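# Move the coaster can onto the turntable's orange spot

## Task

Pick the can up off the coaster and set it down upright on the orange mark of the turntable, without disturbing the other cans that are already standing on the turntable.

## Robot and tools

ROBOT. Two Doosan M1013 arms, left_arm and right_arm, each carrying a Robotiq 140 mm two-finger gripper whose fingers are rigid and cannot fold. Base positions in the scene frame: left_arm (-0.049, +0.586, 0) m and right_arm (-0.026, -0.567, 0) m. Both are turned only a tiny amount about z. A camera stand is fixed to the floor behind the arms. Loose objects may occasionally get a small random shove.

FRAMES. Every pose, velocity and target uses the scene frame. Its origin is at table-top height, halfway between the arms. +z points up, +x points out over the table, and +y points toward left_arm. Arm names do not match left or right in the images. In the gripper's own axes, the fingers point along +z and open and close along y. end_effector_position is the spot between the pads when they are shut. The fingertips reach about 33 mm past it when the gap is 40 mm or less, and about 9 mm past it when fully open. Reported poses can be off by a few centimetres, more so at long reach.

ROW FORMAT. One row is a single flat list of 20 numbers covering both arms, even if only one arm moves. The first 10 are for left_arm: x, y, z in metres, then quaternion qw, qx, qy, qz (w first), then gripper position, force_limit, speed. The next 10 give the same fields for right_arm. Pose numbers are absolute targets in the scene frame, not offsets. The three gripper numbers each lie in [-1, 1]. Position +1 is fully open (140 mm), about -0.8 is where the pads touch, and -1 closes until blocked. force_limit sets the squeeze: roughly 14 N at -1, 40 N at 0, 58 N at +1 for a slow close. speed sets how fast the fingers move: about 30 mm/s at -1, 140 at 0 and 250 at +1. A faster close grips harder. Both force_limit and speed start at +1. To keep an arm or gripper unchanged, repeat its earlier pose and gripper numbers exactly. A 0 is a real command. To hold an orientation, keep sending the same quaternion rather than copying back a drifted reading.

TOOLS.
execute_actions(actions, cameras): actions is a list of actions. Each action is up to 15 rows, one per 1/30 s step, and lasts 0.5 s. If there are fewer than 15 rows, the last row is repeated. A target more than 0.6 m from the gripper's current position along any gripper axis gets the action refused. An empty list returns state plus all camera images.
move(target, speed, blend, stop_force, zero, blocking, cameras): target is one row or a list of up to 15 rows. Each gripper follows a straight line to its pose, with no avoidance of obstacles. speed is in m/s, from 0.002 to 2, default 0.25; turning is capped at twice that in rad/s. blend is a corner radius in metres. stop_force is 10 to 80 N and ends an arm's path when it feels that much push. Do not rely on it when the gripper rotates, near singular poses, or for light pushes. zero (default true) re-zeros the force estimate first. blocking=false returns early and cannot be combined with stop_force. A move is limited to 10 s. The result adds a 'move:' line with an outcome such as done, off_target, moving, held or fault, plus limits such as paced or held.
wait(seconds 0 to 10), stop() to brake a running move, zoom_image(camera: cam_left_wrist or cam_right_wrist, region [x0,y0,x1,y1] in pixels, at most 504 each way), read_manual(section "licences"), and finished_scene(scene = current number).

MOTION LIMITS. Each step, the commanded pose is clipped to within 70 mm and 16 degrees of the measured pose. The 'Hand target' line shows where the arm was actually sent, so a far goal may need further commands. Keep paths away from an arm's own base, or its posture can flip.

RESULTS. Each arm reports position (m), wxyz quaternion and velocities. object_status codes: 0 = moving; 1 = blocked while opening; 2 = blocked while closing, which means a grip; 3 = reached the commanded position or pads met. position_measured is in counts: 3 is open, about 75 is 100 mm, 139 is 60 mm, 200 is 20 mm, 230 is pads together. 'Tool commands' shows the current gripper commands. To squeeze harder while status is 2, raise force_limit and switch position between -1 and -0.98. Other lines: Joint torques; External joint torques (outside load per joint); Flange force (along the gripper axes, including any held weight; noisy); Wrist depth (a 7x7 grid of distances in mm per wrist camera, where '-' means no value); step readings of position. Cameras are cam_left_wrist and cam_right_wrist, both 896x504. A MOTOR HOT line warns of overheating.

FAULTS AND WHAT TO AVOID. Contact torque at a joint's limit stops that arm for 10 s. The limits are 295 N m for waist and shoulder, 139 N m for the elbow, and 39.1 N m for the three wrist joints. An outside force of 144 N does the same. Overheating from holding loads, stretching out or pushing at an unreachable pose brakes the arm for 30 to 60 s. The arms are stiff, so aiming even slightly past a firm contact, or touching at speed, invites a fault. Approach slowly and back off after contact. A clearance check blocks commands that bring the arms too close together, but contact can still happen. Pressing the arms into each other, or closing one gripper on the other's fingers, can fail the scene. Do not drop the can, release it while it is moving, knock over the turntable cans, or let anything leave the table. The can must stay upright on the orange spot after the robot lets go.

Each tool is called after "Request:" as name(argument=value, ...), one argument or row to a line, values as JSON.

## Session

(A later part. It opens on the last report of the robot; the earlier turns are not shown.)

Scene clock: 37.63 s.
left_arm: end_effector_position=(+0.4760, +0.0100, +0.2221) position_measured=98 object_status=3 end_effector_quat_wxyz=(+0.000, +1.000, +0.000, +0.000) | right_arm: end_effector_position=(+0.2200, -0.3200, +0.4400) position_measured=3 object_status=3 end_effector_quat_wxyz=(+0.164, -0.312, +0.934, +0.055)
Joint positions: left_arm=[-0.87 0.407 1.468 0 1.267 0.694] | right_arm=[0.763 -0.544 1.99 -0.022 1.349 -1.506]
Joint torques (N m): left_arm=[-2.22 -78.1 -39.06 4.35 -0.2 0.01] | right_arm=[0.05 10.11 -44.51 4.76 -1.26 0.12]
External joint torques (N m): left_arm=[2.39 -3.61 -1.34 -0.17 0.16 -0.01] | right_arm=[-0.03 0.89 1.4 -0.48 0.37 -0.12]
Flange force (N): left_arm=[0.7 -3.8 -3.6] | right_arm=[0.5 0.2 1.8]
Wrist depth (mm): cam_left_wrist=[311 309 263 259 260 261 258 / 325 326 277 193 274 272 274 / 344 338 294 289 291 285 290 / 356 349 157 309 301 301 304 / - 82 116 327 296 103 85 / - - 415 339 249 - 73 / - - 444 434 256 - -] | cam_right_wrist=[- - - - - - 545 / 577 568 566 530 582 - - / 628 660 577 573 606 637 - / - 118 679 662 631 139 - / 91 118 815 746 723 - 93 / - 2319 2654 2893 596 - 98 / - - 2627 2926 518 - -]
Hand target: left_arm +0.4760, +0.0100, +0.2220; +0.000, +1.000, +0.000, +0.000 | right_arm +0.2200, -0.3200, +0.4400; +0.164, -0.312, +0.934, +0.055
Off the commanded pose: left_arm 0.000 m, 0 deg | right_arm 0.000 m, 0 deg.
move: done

Request:
wait(
  seconds=2.75,
)

Request:
move(
  target=[0.476,0.01,0.122,0,1,0,0,0.25,-1,1,0.22,-0.32,0.44,0.164,-0.312,0.935,0.055,1,1,1],
  speed=0.3,
  blocking=false,
)

Request:
wait(
  seconds=0.35,
)

Request:
execute_actions(
  actions=[
    [[0.476,0.01,0.122,0,1,0,0,-1,-1,0,0.22,-0.32,0.44,0.164,-0.312,0.935,0.055,1,1,1]],
  ],
  cameras=["all"],
)

Request:
move(
  target=[0.476,0.01,0.222,0,1,0,0,-1,-1,0,0.22,-0.32,0.44,0.164,-0.312,0.935,0.055,1,1,1],
  speed=0.3,
  cameras=["all"],
)

Scene clock: 40.73 s.
left_arm: end_effector_position=(+0.4760, +0.0100, +0.2220) position_measured=98 object_status=3 end_effector_quat_wxyz=(+0.000, +1.000, +0.000, +0.000) | right_arm: end_effector_position=(+0.2200, -0.3200, +0.4400) position_measured=3 object_status=3 end_effector_quat_wxyz=(+0.164, -0.312, +0.934, +0.055)
Joint positions: left_arm=[-0.87 0.407 1.468 0 1.267 0.694] | right_arm=[0.763 -0.544 1.99 -0.022 1.349 -1.506]
Joint torques (N m): left_arm=[-1.9 -78.43 -39.78 4.37 -0.18 0.06] | right_arm=[0.27 9.4 -44.4 4.79 -1.26 0.03]
External joint torques (N m): left_arm=[1.86 -3.26 -0.58 -0.2 0.14 -0.06] | right_arm=[-0.29 1.86 1.3 -0.51 0.36 -0.03]
Flange force (N): left_arm=[-0.7 -4.2 -2.5] | right_arm=[-1.3 -0.2 2.0]
Wrist depth (mm): cam_left_wrist=[307 308 265 182 260 260 261 / 336 326 279 190 275 272 276 / 341 341 294 290 289 284 291 / 357 348 157 307 301 300 307 / - 82 284 321 265 103 85 / - - 421 339 244 - 73 / - - - 451 340 - -] | cam_right_wrist=[- - - 525 - 524 522 / - - 561 539 - - - / - - 589 570 586 - - / - 118 645 667 634 139 - / 91 139 780 721 768 - 94 / - 2219 2654 2406 - - 98 / - 2258 3433 2959 506 - -]
Hand target: left_arm +0.4760, +0.0100, +0.2220; +0.000, +1.000, +0.000, +0.000 | right_arm +0.2200, -0.3200, +0.4400; +0.164, -0.312, +0.934, +0.055
Tool commands: left_gripper/position=+0.25 left_gripper/force_limit=-1.0 left_gripper/speed=+1.0 right_gripper/position=+1.0 right_gripper/force_limit=+1.0 right_gripper/speed=+1.0
Off the commanded pose: left_arm 0.000 m, 0 deg | right_arm 0.000 m, 0 deg.
wait: 2.77 s; at rest from the start

Scene clock: 41.23 s.
left_arm: end_effector_position=(+0.4752, +0.0109, +0.1397) position_measured=98 object_status=3 end_effector_quat_wxyz=(-0.001, +1.000, +0.000, -0.001) end_effector_velocity=(+0.000, -0.001, -0.218) end_effector_angular_velocity=(+0.000, +0.000, +0.000) | right_arm: end_effector_position=(+0.2200, -0.3200, +0.4400) position_measured=3 object_status=3 end_effector_quat_wxyz=(+0.164, -0.312, +0.934, +0.055)
Joint positions: left_arm=[-0.87 0.454 1.555 0 1.134 0.694] | right_arm=[0.763 -0.544 1.99 -0.022 1.349 -1.506]
Joint velocities: left_arm=[0 0.15 0.2 0 -0.351 0] | right_arm=[within noise]
Joint torques (N m): left_arm=[-1.72 -89.5 -41.79 4.6 -0.15 0.04] | right_arm=[0.25 9.64 -44.56 4.71 -1.26 0]
External joint torques (N m): left_arm=[2.14 -2.3 -0.66 -0.21 0.09 -0.04] | right_arm=[-0.17 1 1.37 -0.42 0.37 0]
Flange force (N): left_arm=[0.9 -3.1 -2.3] | right_arm=[0.3 0.0 1.8]
Wrist depth (mm): cam_left_wrist=[- 253 203 205 205 205 205 / 266 265 214 215 216 213 215 / 281 283 223 228 228 222 225 / 290 292 157 239 236 227 242 / - 82 225 204 251 103 85 / - - 339 173 267 - 73 / - - 363 258 287 - -] | cam_right_wrist=[- - - - - 531 526 / - - 572 505 567 600 560 / - 595 585 572 589 593 631 / 1996 118 664 662 660 139 729 / 91 138 715 742 771 - 93 / - 2278 2549 2627 625 - 98 / - - 3218 2994 487 - -]
Hand target: left_arm +0.4756, +0.0105, +0.1224; +0.000, +1.000, +0.000, +0.000 | right_arm +0.2200, -0.3200, +0.4400; +0.164, -0.312, +0.934, +0.055
Tool commands: left_gripper/position=+0.25 left_gripper/force_limit=-1.0 left_gripper/speed=+1.0 right_gripper/position=+1.0 right_gripper/force_limit=+1.0 right_gripper/speed=+1.0
Off the commanded pose: left_arm 0.018 m, 0 deg | right_arm 0.000 m, 0 deg.
move: running

Scene clock: 41.60 s.
left_arm: end_effector_position=(+0.4760, +0.0100, +0.1221) position_measured=98 object_status=3 end_effector_quat_wxyz=(+0.000, +1.000, +0.000, +0.000) | right_arm: end_effector_position=(+0.2200, -0.3200, +0.4400) position_measured=3 object_status=3 end_effector_quat_wxyz=(+0.164, -0.312, +0.934, +0.055)
Joint positions: left_arm=[-0.87 0.467 1.57 0 1.104 0.694] | right_arm=[0.763 -0.544 1.99 -0.022 1.349 -1.506]
Joint torques (N m): left_arm=[-2.05 -80.81 -37.42 4.1 -0.15 0.06] | right_arm=[0.59 9.55 -44.59 4.74 -1.24 0.04]
External joint torques (N m): left_arm=[1.85 -3.83 -0.39 -0.19 0.1 -0.06] | right_arm=[-0.49 1.04 1.36 -0.45 0.35 -0.04]
Flange force (N): left_arm=[-1.3 -4.8 -3.3] | right_arm=[0.1 -1.5 1.8]
Wrist depth (mm): cam_left_wrist=[218 215 170 170 170 169 169 / 229 224 177 179 179 178 177 / 243 241 187 189 187 185 183 / 251 253 157 151 196 187 195 / - 82 116 115 208 103 85 / - - 189 120 224 - 73 / - - 306 130 244 - -] | cam_right_wrist=[- 548 533 - - - - / - 585 555 540 - - 562 / - - 581 570 589 - - / - 118 631 658 660 139 - / 91 790 748 731 667 - 93 / - 2239 2060 2768 595 - 98 / - - 3259 2959 471 - -]
Hand target: left_arm +0.4760, +0.0100, +0.1220; +0.000, +1.000, +0.000, +0.000 | right_arm +0.2200, -0.3200, +0.4400; +0.164, -0.312, +0.934, +0.055
Tool commands: left_gripper/position=+0.25 left_gripper/force_limit=-1.0 left_gripper/speed=+1.0 right_gripper/position=+1.0 right_gripper/force_limit=+1.0 right_gripper/speed=+1.0
Off the commanded pose: left_arm 0.000 m, 0 deg | right_arm 0.000 m, 0 deg.
earlier move: done
wait: 0.37 of 0.35 s (the move ended)

Scene clock: 42.30 s.
left_arm: end_effector_position=(+0.4760, +0.0100, +0.1220) position_measured=155 object_status=2 end_effector_quat_wxyz=(+0.000, +1.000, +0.000, +0.000) | right_arm: end_effector_position=(+0.2200, -0.3200, +0.4400) position_measured=3 object_status=3 end_effector_quat_wxyz=(+0.164, -0.312, +0.934, +0.055)
Joint positions: left_arm=[-0.87 0.468 1.57 0 1.104 0.694] | right_arm=[0.763 -0.544 1.99 -0.022 1.349 -1.506]
Joint torques (N m): left_arm=[-3.44 -71.75 -30.03 3.48 0.64 0.06] | right_arm=[0.44 9.74 -44.55 4.72 -1.3 0.02]
External joint torques (N m): left_arm=[3.35 -13.13 -7.78 0.43 -0.68 -0.06] | right_arm=[-0.47 1.74 1.5 -0.45 0.4 -0.02]
Flange force (N): left_arm=[1.9 -4.2 -15.2] | right_arm=[-0.9 -1.1 2.2]
Wrist depth (mm): cam_left_wrist=[217 216 170 167 169 169 169 / 227 226 177 144 178 178 177 / 244 239 186 100 185 184 182 / 251 255 110 104 107 194 195 / 256 82 92 112 111 91 207 / - - 222 225 170 69 70 / - - - 225 144 - 70] | cam_right_wrist=[- - - - - - - / - - - 534 - - - / - - 597 575 599 - - / 1921 118 636 665 645 139 - / 91 127 738 736 703 - 93 / - 2278 2682 3140 584 - 98 / - 2600 3102 3102 493 - -]
Hand target: left_arm +0.4760, +0.0100, +0.1220; +0.000, +1.000, +0.000, +0.000 | right_arm +0.2200, -0.3200, +0.4400; +0.164, -0.312, +0.934, +0.055
Off the commanded pose: left_arm 0.000 m, 0 deg | right_arm 0.000 m, 0 deg.
Step readings (end_effector_position of left_arm | right_arm):
0: (+0.4760, +0.0100, +0.1221) | (+0.2200, -0.3200, +0.4400)
1: (+0.4760, +0.0100, +0.1221) | (+0.2200, -0.3200, +0.4400)
2: (+0.4760, +0.0100, +0.1221) | (+0.2200, -0.3200, +0.4400)
4: (+0.4760, +0.0100, +0.1220) | (+0.2200, -0.3200, +0.4400)
8: (+0.4760, +0.0100, +0.1220) | (+0.2200, -0.3200, +0.4400)
15: (+0.4760, +0.0100, +0.1220) | (+0.2200, -0.3200, +0.4400)

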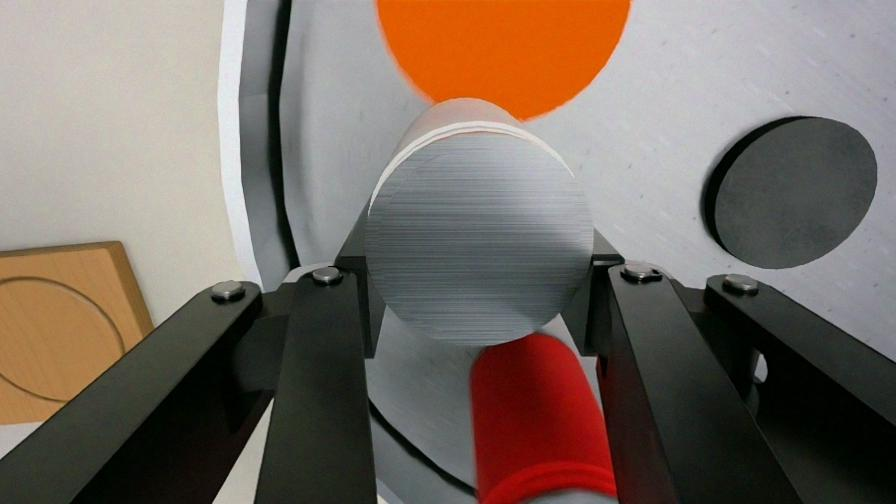

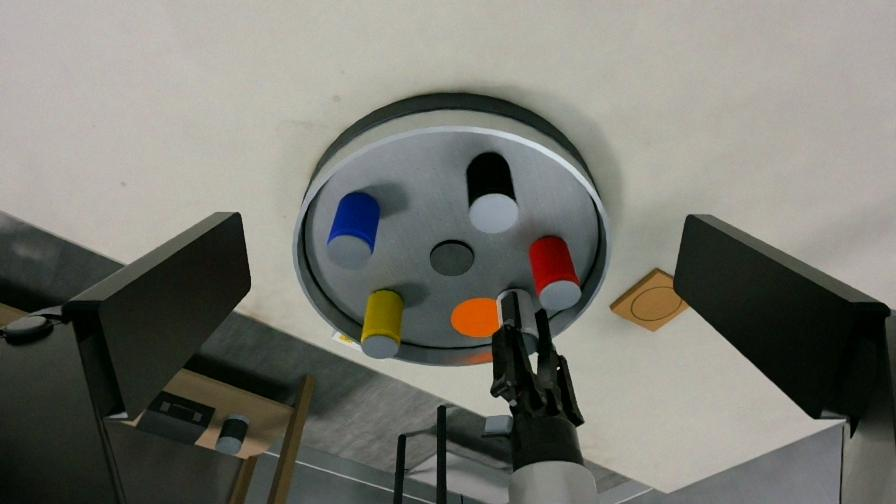

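Scene clock: 43.20 s.
left_arm: end_effector_position=(+0.4760, +0.0100, +0.2219) position_measured=155 object_status=2 end_effector_quat_wxyz=(+0.000, +1.000, +0.000, +0.000) | right_arm: end_effector_position=(+0.2200, -0.3200, +0.4400) position_measured=3 object_status=3 end_effector_quat_wxyz=(+0.164, -0.312, +0.934, +0.055)
Joint positions: left_arm=[-0.87 0.407 1.468 0 1.267 0.694] | right_arm=[0.763 -0.544 1.99 -0.022 1.349 -1.506]
Joint torques (N m): left_arm=[-1.95 -79.66 -41.16 4.37 -0.16 0.03] | right_arm=[0.5 9.68 -44.54 4.83 -1.32 0.04]
External joint torques (N m): left_arm=[1.83 -2 0.85 -0.2 0.13 -0.03] | right_arm=[-0.53 1.67 1.46 -0.56 0.43 -0.04]
Flange force (N): left_arm=[-1.5 -5.1 -0.2] | right_arm=[-0.8 -1.3 2.1]
Wrist depth (mm): cam_left_wrist=[308 309 267 260 259 260 257 / - 318 276 268 275 271 274 / 348 343 340 100 280 284 291 / 360 354 107 104 107 303 304 / 382 82 92 112 111 91 239 / - - - 339 - 69 70 / - - - - - - 70] | cam_right_wrist=[549 - - - - - - / - 555 - 547 - 589 - / 639 - 581 570 588 - 665 / - 118 637 657 664 139 - / 91 139 773 755 677 - 93 / 91 2258 2710 2452 562 - 98 / - 2406 3527 3029 517 - -]
Hand target: left_arm +0.4760, +0.0100, +0.2220; +0.000, +1.000, +0.000, +0.000 | right_arm +0.2200, -0.3200, +0.4400; +0.164, -0.312, +0.934, +0.055
Off the commanded pose: left_arm 0.000 m, 0 deg | right_arm 0.000 m, 0 deg.
move: done

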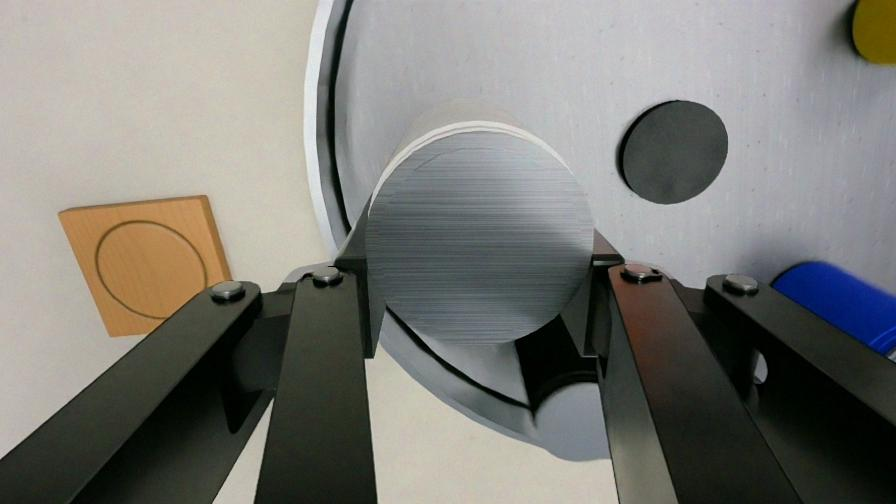

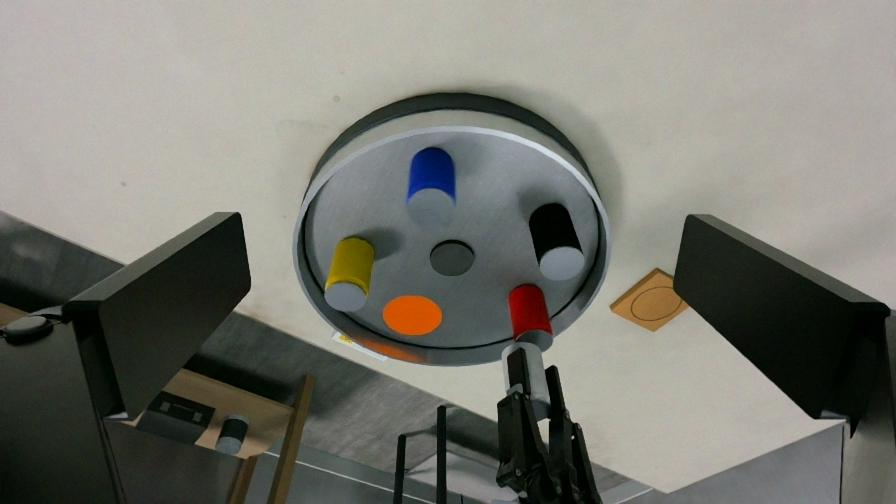

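Request:
move(
  target=[0.459,0.01,0.222,0,1,0,0,-1,-1,0,0.22,-0.32,0.44,0.164,-0.312,0.935,0.055,1,1,1],
)

Scene clock: 44.33 s.
left_arm: end_effector_position=(+0.4591, +0.0100, +0.2220) position_measured=155 object_status=2 end_effector_quat_wxyz=(+0.000, +1.000, +0.000, +0.000) | right_arm: end_effector_position=(+0.2200, -0.3200, +0.4400) position_measured=3 object_status=3 end_effector_quat_wxyz=(+0.164, -0.312, +0.934, +0.055)
Joint positions: left_arm=[-0.887 0.389 1.493 0 1.259 0.677] | right_arm=[0.763 -0.544 1.99 -0.022 1.349 -1.506]
Joint torques (N m): left_arm=[-2.41 -78.36 -40.54 4.35 -0.19 -0.01] | right_arm=[0.08 9.48 -44.63 4.74 -1.28 0.02]
External joint torques (N m): left_arm=[2.43 -1.45 0.27 -0.18 0.14 0.01] | right_arm=[0.03 1 1.38 -0.45 0.39 -0.02]
Flange force (N): left_arm=[0.7 -4.1 -0.6] | right_arm=[0.3 0.8 1.7]
Wrist depth (mm): cam_left_wrist=[308 306 263 260 260 260 261 / 327 313 274 269 271 270 273 / 340 342 347 100 283 289 287 / 360 357 107 104 106 305 301 / 385 82 92 112 111 90 309 / - - - 404 - 69 70 / - - - 455 - - 70] | cam_right_wrist=[- 520 - - - - - / - 534 577 537 - - - / - - 575 570 582 - - / 1907 118 628 658 655 139 - / 91 795 790 746 681 - 93 / - 2319 2600 2798 552 - 94 / - - 3065 2959 492 - -]
Hand target: left_arm +0.4590, +0.0100, +0.2220; +0.000, +1.000, +0.000, +0.000 | right_arm +0.2200, -0.3200, +0.4400; +0.164, -0.312, +0.934, +0.055
Off the commanded pose: left_arm 0.000 m, 0 deg | right_arm 0.000 m, 0 deg.
move: done

Request:
wait(
  seconds=3.13,
)

Request:
execute_actions(
  actions=[
    [[0.459,0.01,0.22,0,1,0,0,-1,-1,0,0.22,-0.32,0.44,0.164,-0.312,0.935,0.055,1,1,1],[0.459,0.01,0.2148,0,1,0,0,-1,-1,0,0.22,-0.32,0.44,0.164,-0.312,0.935,0.055,1,1,1],[0.459,0.01,0.2068,0,1,0,0,-1,-1,0,0.22,-0.32,0.44,0.164,-0.312,0.935,0.055,1,1,1],[0.459,0.01,0.1967,0,1,0,0,-1,-1,0,0.22,-0.32,0.44,0.164,-0.312,0.935,0.055,1,1,1],[0.459,0.01,0.1853,0,1,0,0,-1,-1,0,0.22,-0.32,0.44,0.164,-0.312,0.935,0.055,1,1,1],[0.459,0.01,0.1732,0,1,0,0,-1,-1,0,0.22,-0.32,0.44,0.164,-0.312,0.935,0.055,1,1,1],[0.459,0.01,0.1612,0,1,0,0,-1,-1,0,0.22,-0.32,0.44,0.164,-0.312,0.935,0.055,1,1,1],[0.459,0.01,0.1497,0,1,0,0,-1,-1,0,0.22,-0.32,0.44,0.164,-0.312,0.935,0.055,1,1,1],[0.459,0.01,0.1397,0,1,0,0,-1,-1,0,0.22,-0.32,0.44,0.164,-0.312,0.935,0.055,1,1,1],[0.459,0.01,0.1317,0,1,0,0,-1,-1,0,0.22,-0.32,0.44,0.164,-0.312,0.935,0.055,1,1,1],[0.459,0.01,0.1264,0,1,0,0,-1,-1,0,0.22,-0.32,0.44,0.164,-0.312,0.935,0.055,1,1,1],[0.459,0.01,0.1245,0,1,0,0,-1,-1,0,0.22,-0.32,0.44,0.164,-0.312,0.935,0.055,1,1,1]],
    [[0.459,0.01,0.1245,0,1,0,0,0.35,-1,1,0.22,-0.32,0.44,0.164,-0.312,0.935,0.055,1,1,1]],
  ],
)

Request:
move(
  target=[0.459,0.01,0.27,0,1,0,0,0.35,-1,1,0.22,-0.32,0.44,0.164,-0.312,0.935,0.055,1,1,1],
  cameras=["all"],
)

Request:
wait(
  seconds=1.7,
  cameras=["cam_right_wrist"],
)

Request:
wait(
  seconds=1.7,
  cameras=["cam_right_wrist"],
)

Scene clock: 47.80 s.
left_arm: end_effector_position=(+0.4590, +0.0100, +0.2220) position_measured=155 object_status=2 end_effector_quat_wxyz=(+0.000, +1.000, +0.000, +0.000) | right_arm: end_effector_position=(+0.2200, -0.3200, +0.4400) position_measured=3 object_status=3 end_effector_quat_wxyz=(+0.164, -0.312, +0.934, +0.055)
Joint positions: left_arm=[-0.887 0.389 1.493 0 1.259 0.677] | right_arm=[0.763 -0.544 1.99 -0.022 1.349 -1.506]
Joint torques (N m): left_arm=[-2.32 -78.04 -40.55 4.35 -0.15 0.04] | right_arm=[0.12 9.83 -44.62 4.8 -1.28 0.01]
External joint torques (N m): left_arm=[2.44 -1.98 0.18 -0.17 0.11 -0.04] | right_arm=[-0.13 1.63 1.59 -0.52 0.39 -0.01]
Flange force (N): left_arm=[0.2 -4.5 -1.0] | right_arm=[-0.5 0.5 2.3]
Wrist depth (mm): cam_left_wrist=[310 310 264 180 260 260 261 / 324 324 275 186 273 270 275 / 340 338 337 100 282 290 291 / 357 357 106 104 107 304 304 / 386 82 92 112 111 90 229 / - - 405 331 - 69 70 / - - - - - - 70] | cam_right_wrist=[- - - - 517 - - / - - 575 541 589 - - / - - 593 567 600 - - / 2027 118 645 652 700 139 - / 91 787 740 727 755 - 93 / - 2319 2600 2829 532 - 98 / - 2654 2994 3065 489 - -]
Hand target: left_arm +0.4590, +0.0100, +0.2220; +0.000, +1.000, +0.000, +0.000 | right_arm +0.2200, -0.3200, +0.4400; +0.164, -0.312, +0.934, +0.055
Tool commands: left_gripper/position=-1.0 left_gripper/force_limit=-1.0 left_gripper/speed=+0.0 right_gripper/position=+1.0 right_gripper/force_limit=+1.0 right_gripper/speed=+1.0
Off the commanded pose: left_arm 0.000 m, 0 deg | right_arm 0.000 m, 0 deg.
wait: 3.13 s; at rest from the start

Scene clock: 49.00 s.
left_arm: end_effector_position=(+0.4590, +0.0100, +0.1245) position_measured=85 object_status=3 end_effector_quat_wxyz=(+0.000, +1.000, +0.000, +0.000) | right_arm: end_effector_position=(+0.2200, -0.3200, +0.4400) position_measured=3 object_status=3 end_effector_quat_wxyz=(+0.164, -0.312, +0.934, +0.055)
Joint positions: left_arm=[-0.887 0.449 1.593 0 1.099 0.677] | right_arm=[0.763 -0.544 1.99 -0.022 1.349 -1.506]
Joint torques (N m): left_arm=[-2.24 -79.52 -37.2 4.1 -0.19 0.06] | right_arm=[0.15 9.71 -44.72 4.83 -1.26 0.12]
External joint torques (N m): left_arm=[2.39 -3.68 -0.6 -0.19 0.15 -0.06] | right_arm=[-0.15 1.46 1.6 -0.55 0.36 -0.12]
External joint torques at the end of the 1st action: left_arm=[1.86 -3.23 1.33 -0.21 0.2 -0.02] | right_arm=[-0.61 1.39 1.59 -0.51 0.41 -0.02]
Flange force (N): left_arm=[-0.2 -4.8 -3.5] | right_arm=[-0.2 -0.1 2.3]
Flange force at the end of the 1st action (N): left_arm=[-3.1 -7.1 -1.5] | right_arm=[-0.2 -1.7 2.2]
Wrist depth (mm): cam_left_wrist=[220 218 172 92 93 171 172 / 232 230 181 183 181 179 175 / 246 243 190 191 191 189 185 / 249 257 198 203 201 127 203 / - 82 194 216 216 108 82 / - - 219 231 216 - - / - - 318 232 183 - -] | cam_right_wrist=[- - 510 535 - - - / 571 555 - 517 - - - / - - 589 563 588 - - / 1826 118 631 653 628 139 - / 91 139 753 713 736 - 93 / - 2258 2959 3218 609 - 98 / - - 3218 3065 466 3178 -]
Hand target: left_arm +0.4590, +0.0100, +0.1245; +0.000, +1.000, +0.000, +0.000 | right_arm +0.2200, -0.3200, +0.4400; +0.164, -0.312, +0.934, +0.055
Off the commanded pose: left_arm 0.000 m, 0 deg | right_arm 0.000 m, 0 deg.
Step readings (end_effector_position of left_arm | right_arm; steps 1 to 15: 1st action; 16 to 30: 2nd action):
0: (+0.4590, +0.0100, +0.2220) | (+0.2200, -0.3200, +0.4400)
1: (+0.4590, +0.0100, +0.2220) | (+0.2200, -0.3200, +0.4400)
2: (+0.4590, +0.0100, +0.2218) | (+0.2200, -0.3200, +0.4400)
4: (+0.4590, +0.0100, +0.2181) | (+0.2200, -0.3200, +0.4400)
8: (+0.4586, +0.0105, +0.1910) | (+0.2200, -0.3200, +0.4400)
15: (+0.4583, +0.0108, +0.1302) | (+0.2200, -0.3200, +0.4400)
16: (+0.4585, +0.0105, +0.1282) | (+0.2200, -0.3200, +0.4400)
17: (+0.4587, +0.0103, +0.1270) | (+0.2200, -0.3200, +0.4400)
19: (+0.4589, +0.0101, +0.1255) | (+0.2200, -0.3200, +0.4400)
23: (+0.4590, +0.0100, +0.1247) | (+0.2200, -0.3200, +0.4400)
30: (+0.4590, +0.0100, +0.1245) | (+0.2200, -0.3200, +0.4400)

Scene clock: 50.13 s.
left_arm: end_effector_position=(+0.4590, +0.0100, +0.2699) position_measured=85 object_status=3 end_effector_quat_wxyz=(+0.000, +1.000, +0.000, +0.000) | right_arm: end_effector_position=(+0.2200, -0.3200, +0.4400) position_measured=3 object_status=3 end_effector_quat_wxyz=(+0.164, -0.312, +0.934, +0.055)
Joint positions: left_arm=[-0.887 0.368 1.434 0 1.339 0.677] | right_arm=[0.763 -0.544 1.99 -0.022 1.349 -1.506]
Joint torques (N m): left_arm=[-1.94 -75.69 -40.57 4.42 -0.16 0.06] | right_arm=[0.36 9.61 -44.69 4.81 -1.26 0.01]
External joint torques (N m): left_arm=[1.98 -3.24 -0.63 -0.16 0.13 -0.06] | right_arm=[-0.38 1.7 1.59 -0.53 0.37 -0.01]
Flange force (N): left_arm=[-0.4 -4.3 -2.3] | right_arm=[-0.7 -0.5 2.4]
Wrist depth (mm): cam_left_wrist=[352 351 310 304 305 304 303 / 371 377 327 317 321 318 322 / 389 385 385 250 338 338 336 / 409 401 149 360 347 127 288 / - 82 114 375 290 108 82 / - - 469 459 478 - - / - - 506 - 509 - -] | cam_right_wrist=[- - 510 - 545 529 516 / - - - 536 - 566 - / - - 567 567 585 - - / 2027 118 650 655 637 139 792 / 91 118 703 744 711 - 93 / - 2319 2768 - - - 98 / - 3479 3387 2861 496 - -]
Hand target: left_arm +0.4590, +0.0100, +0.2700; +0.000, +1.000, +0.000, +0.000 | right_arm +0.2200, -0.3200, +0.4400; +0.164, -0.312, +0.934, +0.055
Off the commanded pose: left_arm 0.000 m, 0 deg | right_arm 0.000 m, 0 deg.
move: done

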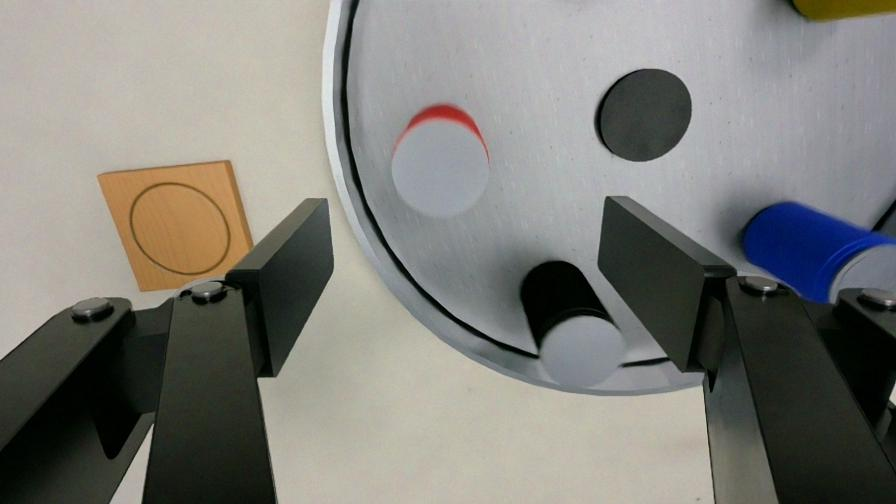

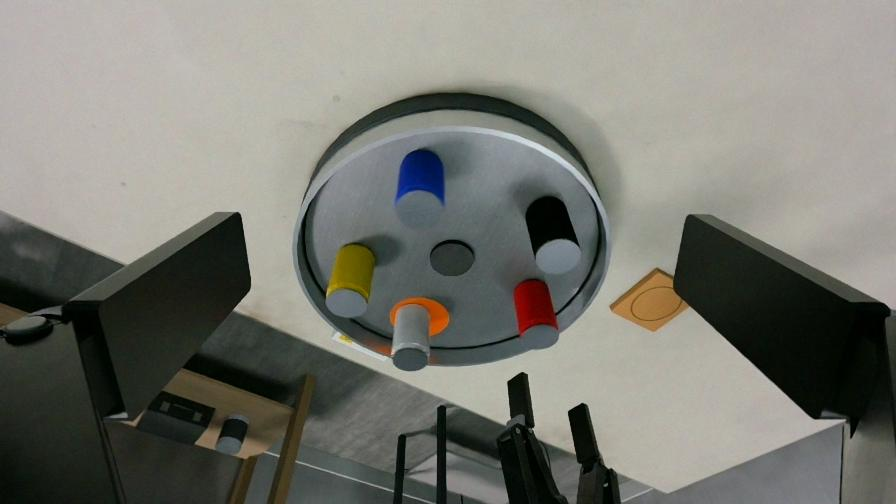

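Scene clock: 51.83 s.
left_arm: end_effector_position=(+0.4590, +0.0100, +0.2700) position_measured=85 object_status=3 end_effector_quat_wxyz=(+0.000, +1.000, +0.000, +0.000) | right_arm: end_effector_position=(+0.2200, -0.3200, +0.4400) position_measured=3 object_status=3 end_effector_quat_wxyz=(+0.164, -0.312, +0.934, +0.055)
Joint positions: left_arm=[-0.887 0.368 1.434 0 1.339 0.677] | right_arm=[0.763 -0.544 1.99 -0.022 1.349 -1.506]
Joint torques (N m): left_arm=[-2.12 -75.82 -40.55 4.42 -0.14 0.04] | right_arm=[0.36 9.69 -44.53 4.74 -1.25 0.02]
External joint torques (N m): left_arm=[2.24 -2.86 -0.61 -0.16 0.1 -0.04] | right_arm=[-0.39 1.49 1.43 -0.47 0.36 -0.02]
Flange force (N): left_arm=[0.2 -4.1 -2.0] | right_arm=[-0.6 -0.8 2.1]
Wrist depth (mm): cam_left_wrist=[358 353 311 226 306 304 298 / 370 372 318 320 318 316 320 / 391 387 385 339 339 339 338 / 416 401 130 355 319 127 344 / - 82 438 352 287 108 82 / - - 460 473 393 - - / - - 521 493 508 - -] | cam_right_wrist=[- - - 550 - - 544 / 580 - 570 534 - - 561 / - - 589 561 581 616 - / 1921 118 645 667 626 139 733 / 91 139 780 740 753 - 94 / - 2278 2574 - - - 98 / - 3218 3301 3178 516 - -]
Hand target: left_arm +0.4590, +0.0100, +0.2700; +0.000, +1.000, +0.000, +0.000 | right_arm +0.2200, -0.3200, +0.4400; +0.164, -0.312, +0.934, +0.055
Tool commands: left_gripper/position=+0.35 left_gripper/force_limit=-1.0 left_gripper/speed=+1.0 right_gripper/position=+1.0 right_gripper/force_limit=+1.0 right_gripper/speed=+1.0
Off the commanded pose: left_arm 0.000 m, 0 deg | right_arm 0.000 m, 0 deg.
wait: 1.70 s; at rest by 0.17 s
Images, in order (width x height): cam_right_wrist 896x504.

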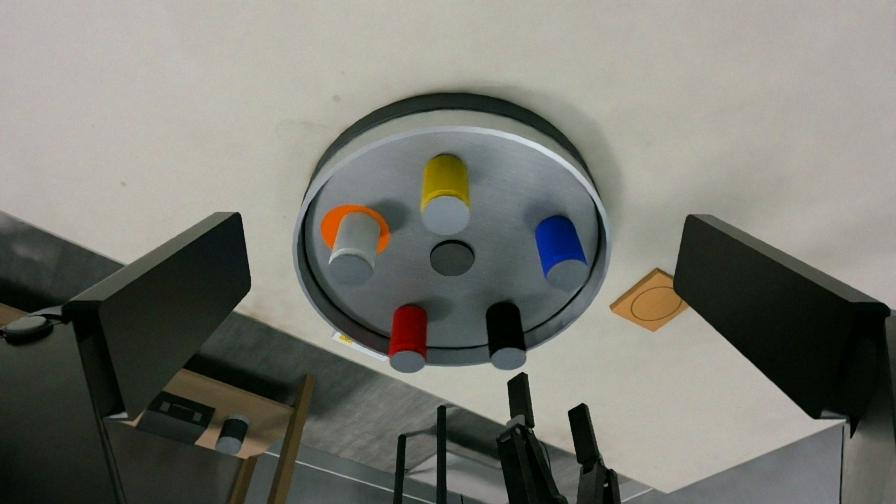

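Scene clock: 53.53 s.
left_arm: end_effector_position=(+0.4590, +0.0100, +0.2700) position_measured=85 object_status=3 end_effector_quat_wxyz=(+0.000, +1.000, +0.000, +0.000) | right_arm: end_effector_position=(+0.2200, -0.3200, +0.4400) position_measured=3 object_status=3 end_effector_quat_wxyz=(+0.164, -0.312, +0.934, +0.055)
Joint positions: left_arm=[-0.887 0.368 1.434 0 1.339 0.677] | right_arm=[0.763 -0.544 1.99 -0.022 1.349 -1.506]
Joint torques (N m): left_arm=[-2.01 -75.63 -40.71 4.47 -0.15 0.04] | right_arm=[0.01 9.73 -44.64 4.76 -1.31 0]
External joint torques (N m): left_arm=[2.1 -3.31 -0.55 -0.2 0.11 -0.04] | right_arm=[-0.02 1.49 1.5 -0.47 0.41 0.01]
Flange force (N): left_arm=[-0.5 -4.7 -2.1] | right_arm=[-0.3 0.9 2.1]
Wrist depth (mm): cam_left_wrist=[360 352 309 303 306 305 297 / 374 376 322 321 320 316 320 / 388 383 337 338 338 340 338 / - 403 130 349 272 127 354 / - 82 113 367 390 108 82 / - - - - 394 - - / - - - - - - -] | cam_right_wrist=[515 - - - - 499 - / 571 - - 533 - - 616 / - - 576 566 604 - - / 2027 118 633 657 644 139 - / 91 139 715 748 751 828 93 / - 2278 2654 - - - 98 / - - 3387 2994 513 - -]
Hand target: left_arm +0.4590, +0.0100, +0.2700; +0.000, +1.000, +0.000, +0.000 | right_arm +0.2200, -0.3200, +0.4400; +0.164, -0.312, +0.934, +0.055
Tool commands: left_gripper/position=+0.35 left_gripper/force_limit=-1.0 left_gripper/speed=+1.0 right_gripper/position=+1.0 right_gripper/force_limit=+1.0 right_gripper/speed=+1.0
Off the commanded pose: left_arm 0.000 m, 0 deg | right_arm 0.000 m, 0 deg.
wait: 1.70 s; at rest by 0.17 s
Images, in order (width x height): cam_right_wrist 896x504.

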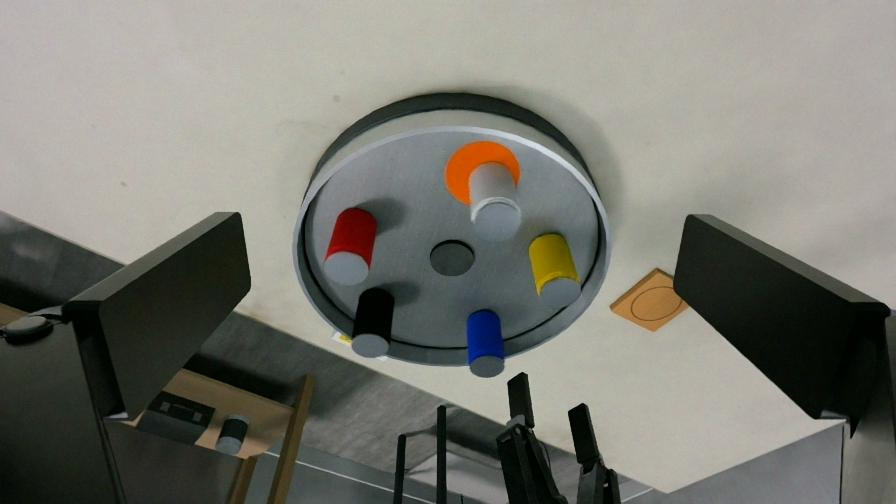

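Request:
finished_scene(
  scene=1,
)

The scene is finished: the task was done.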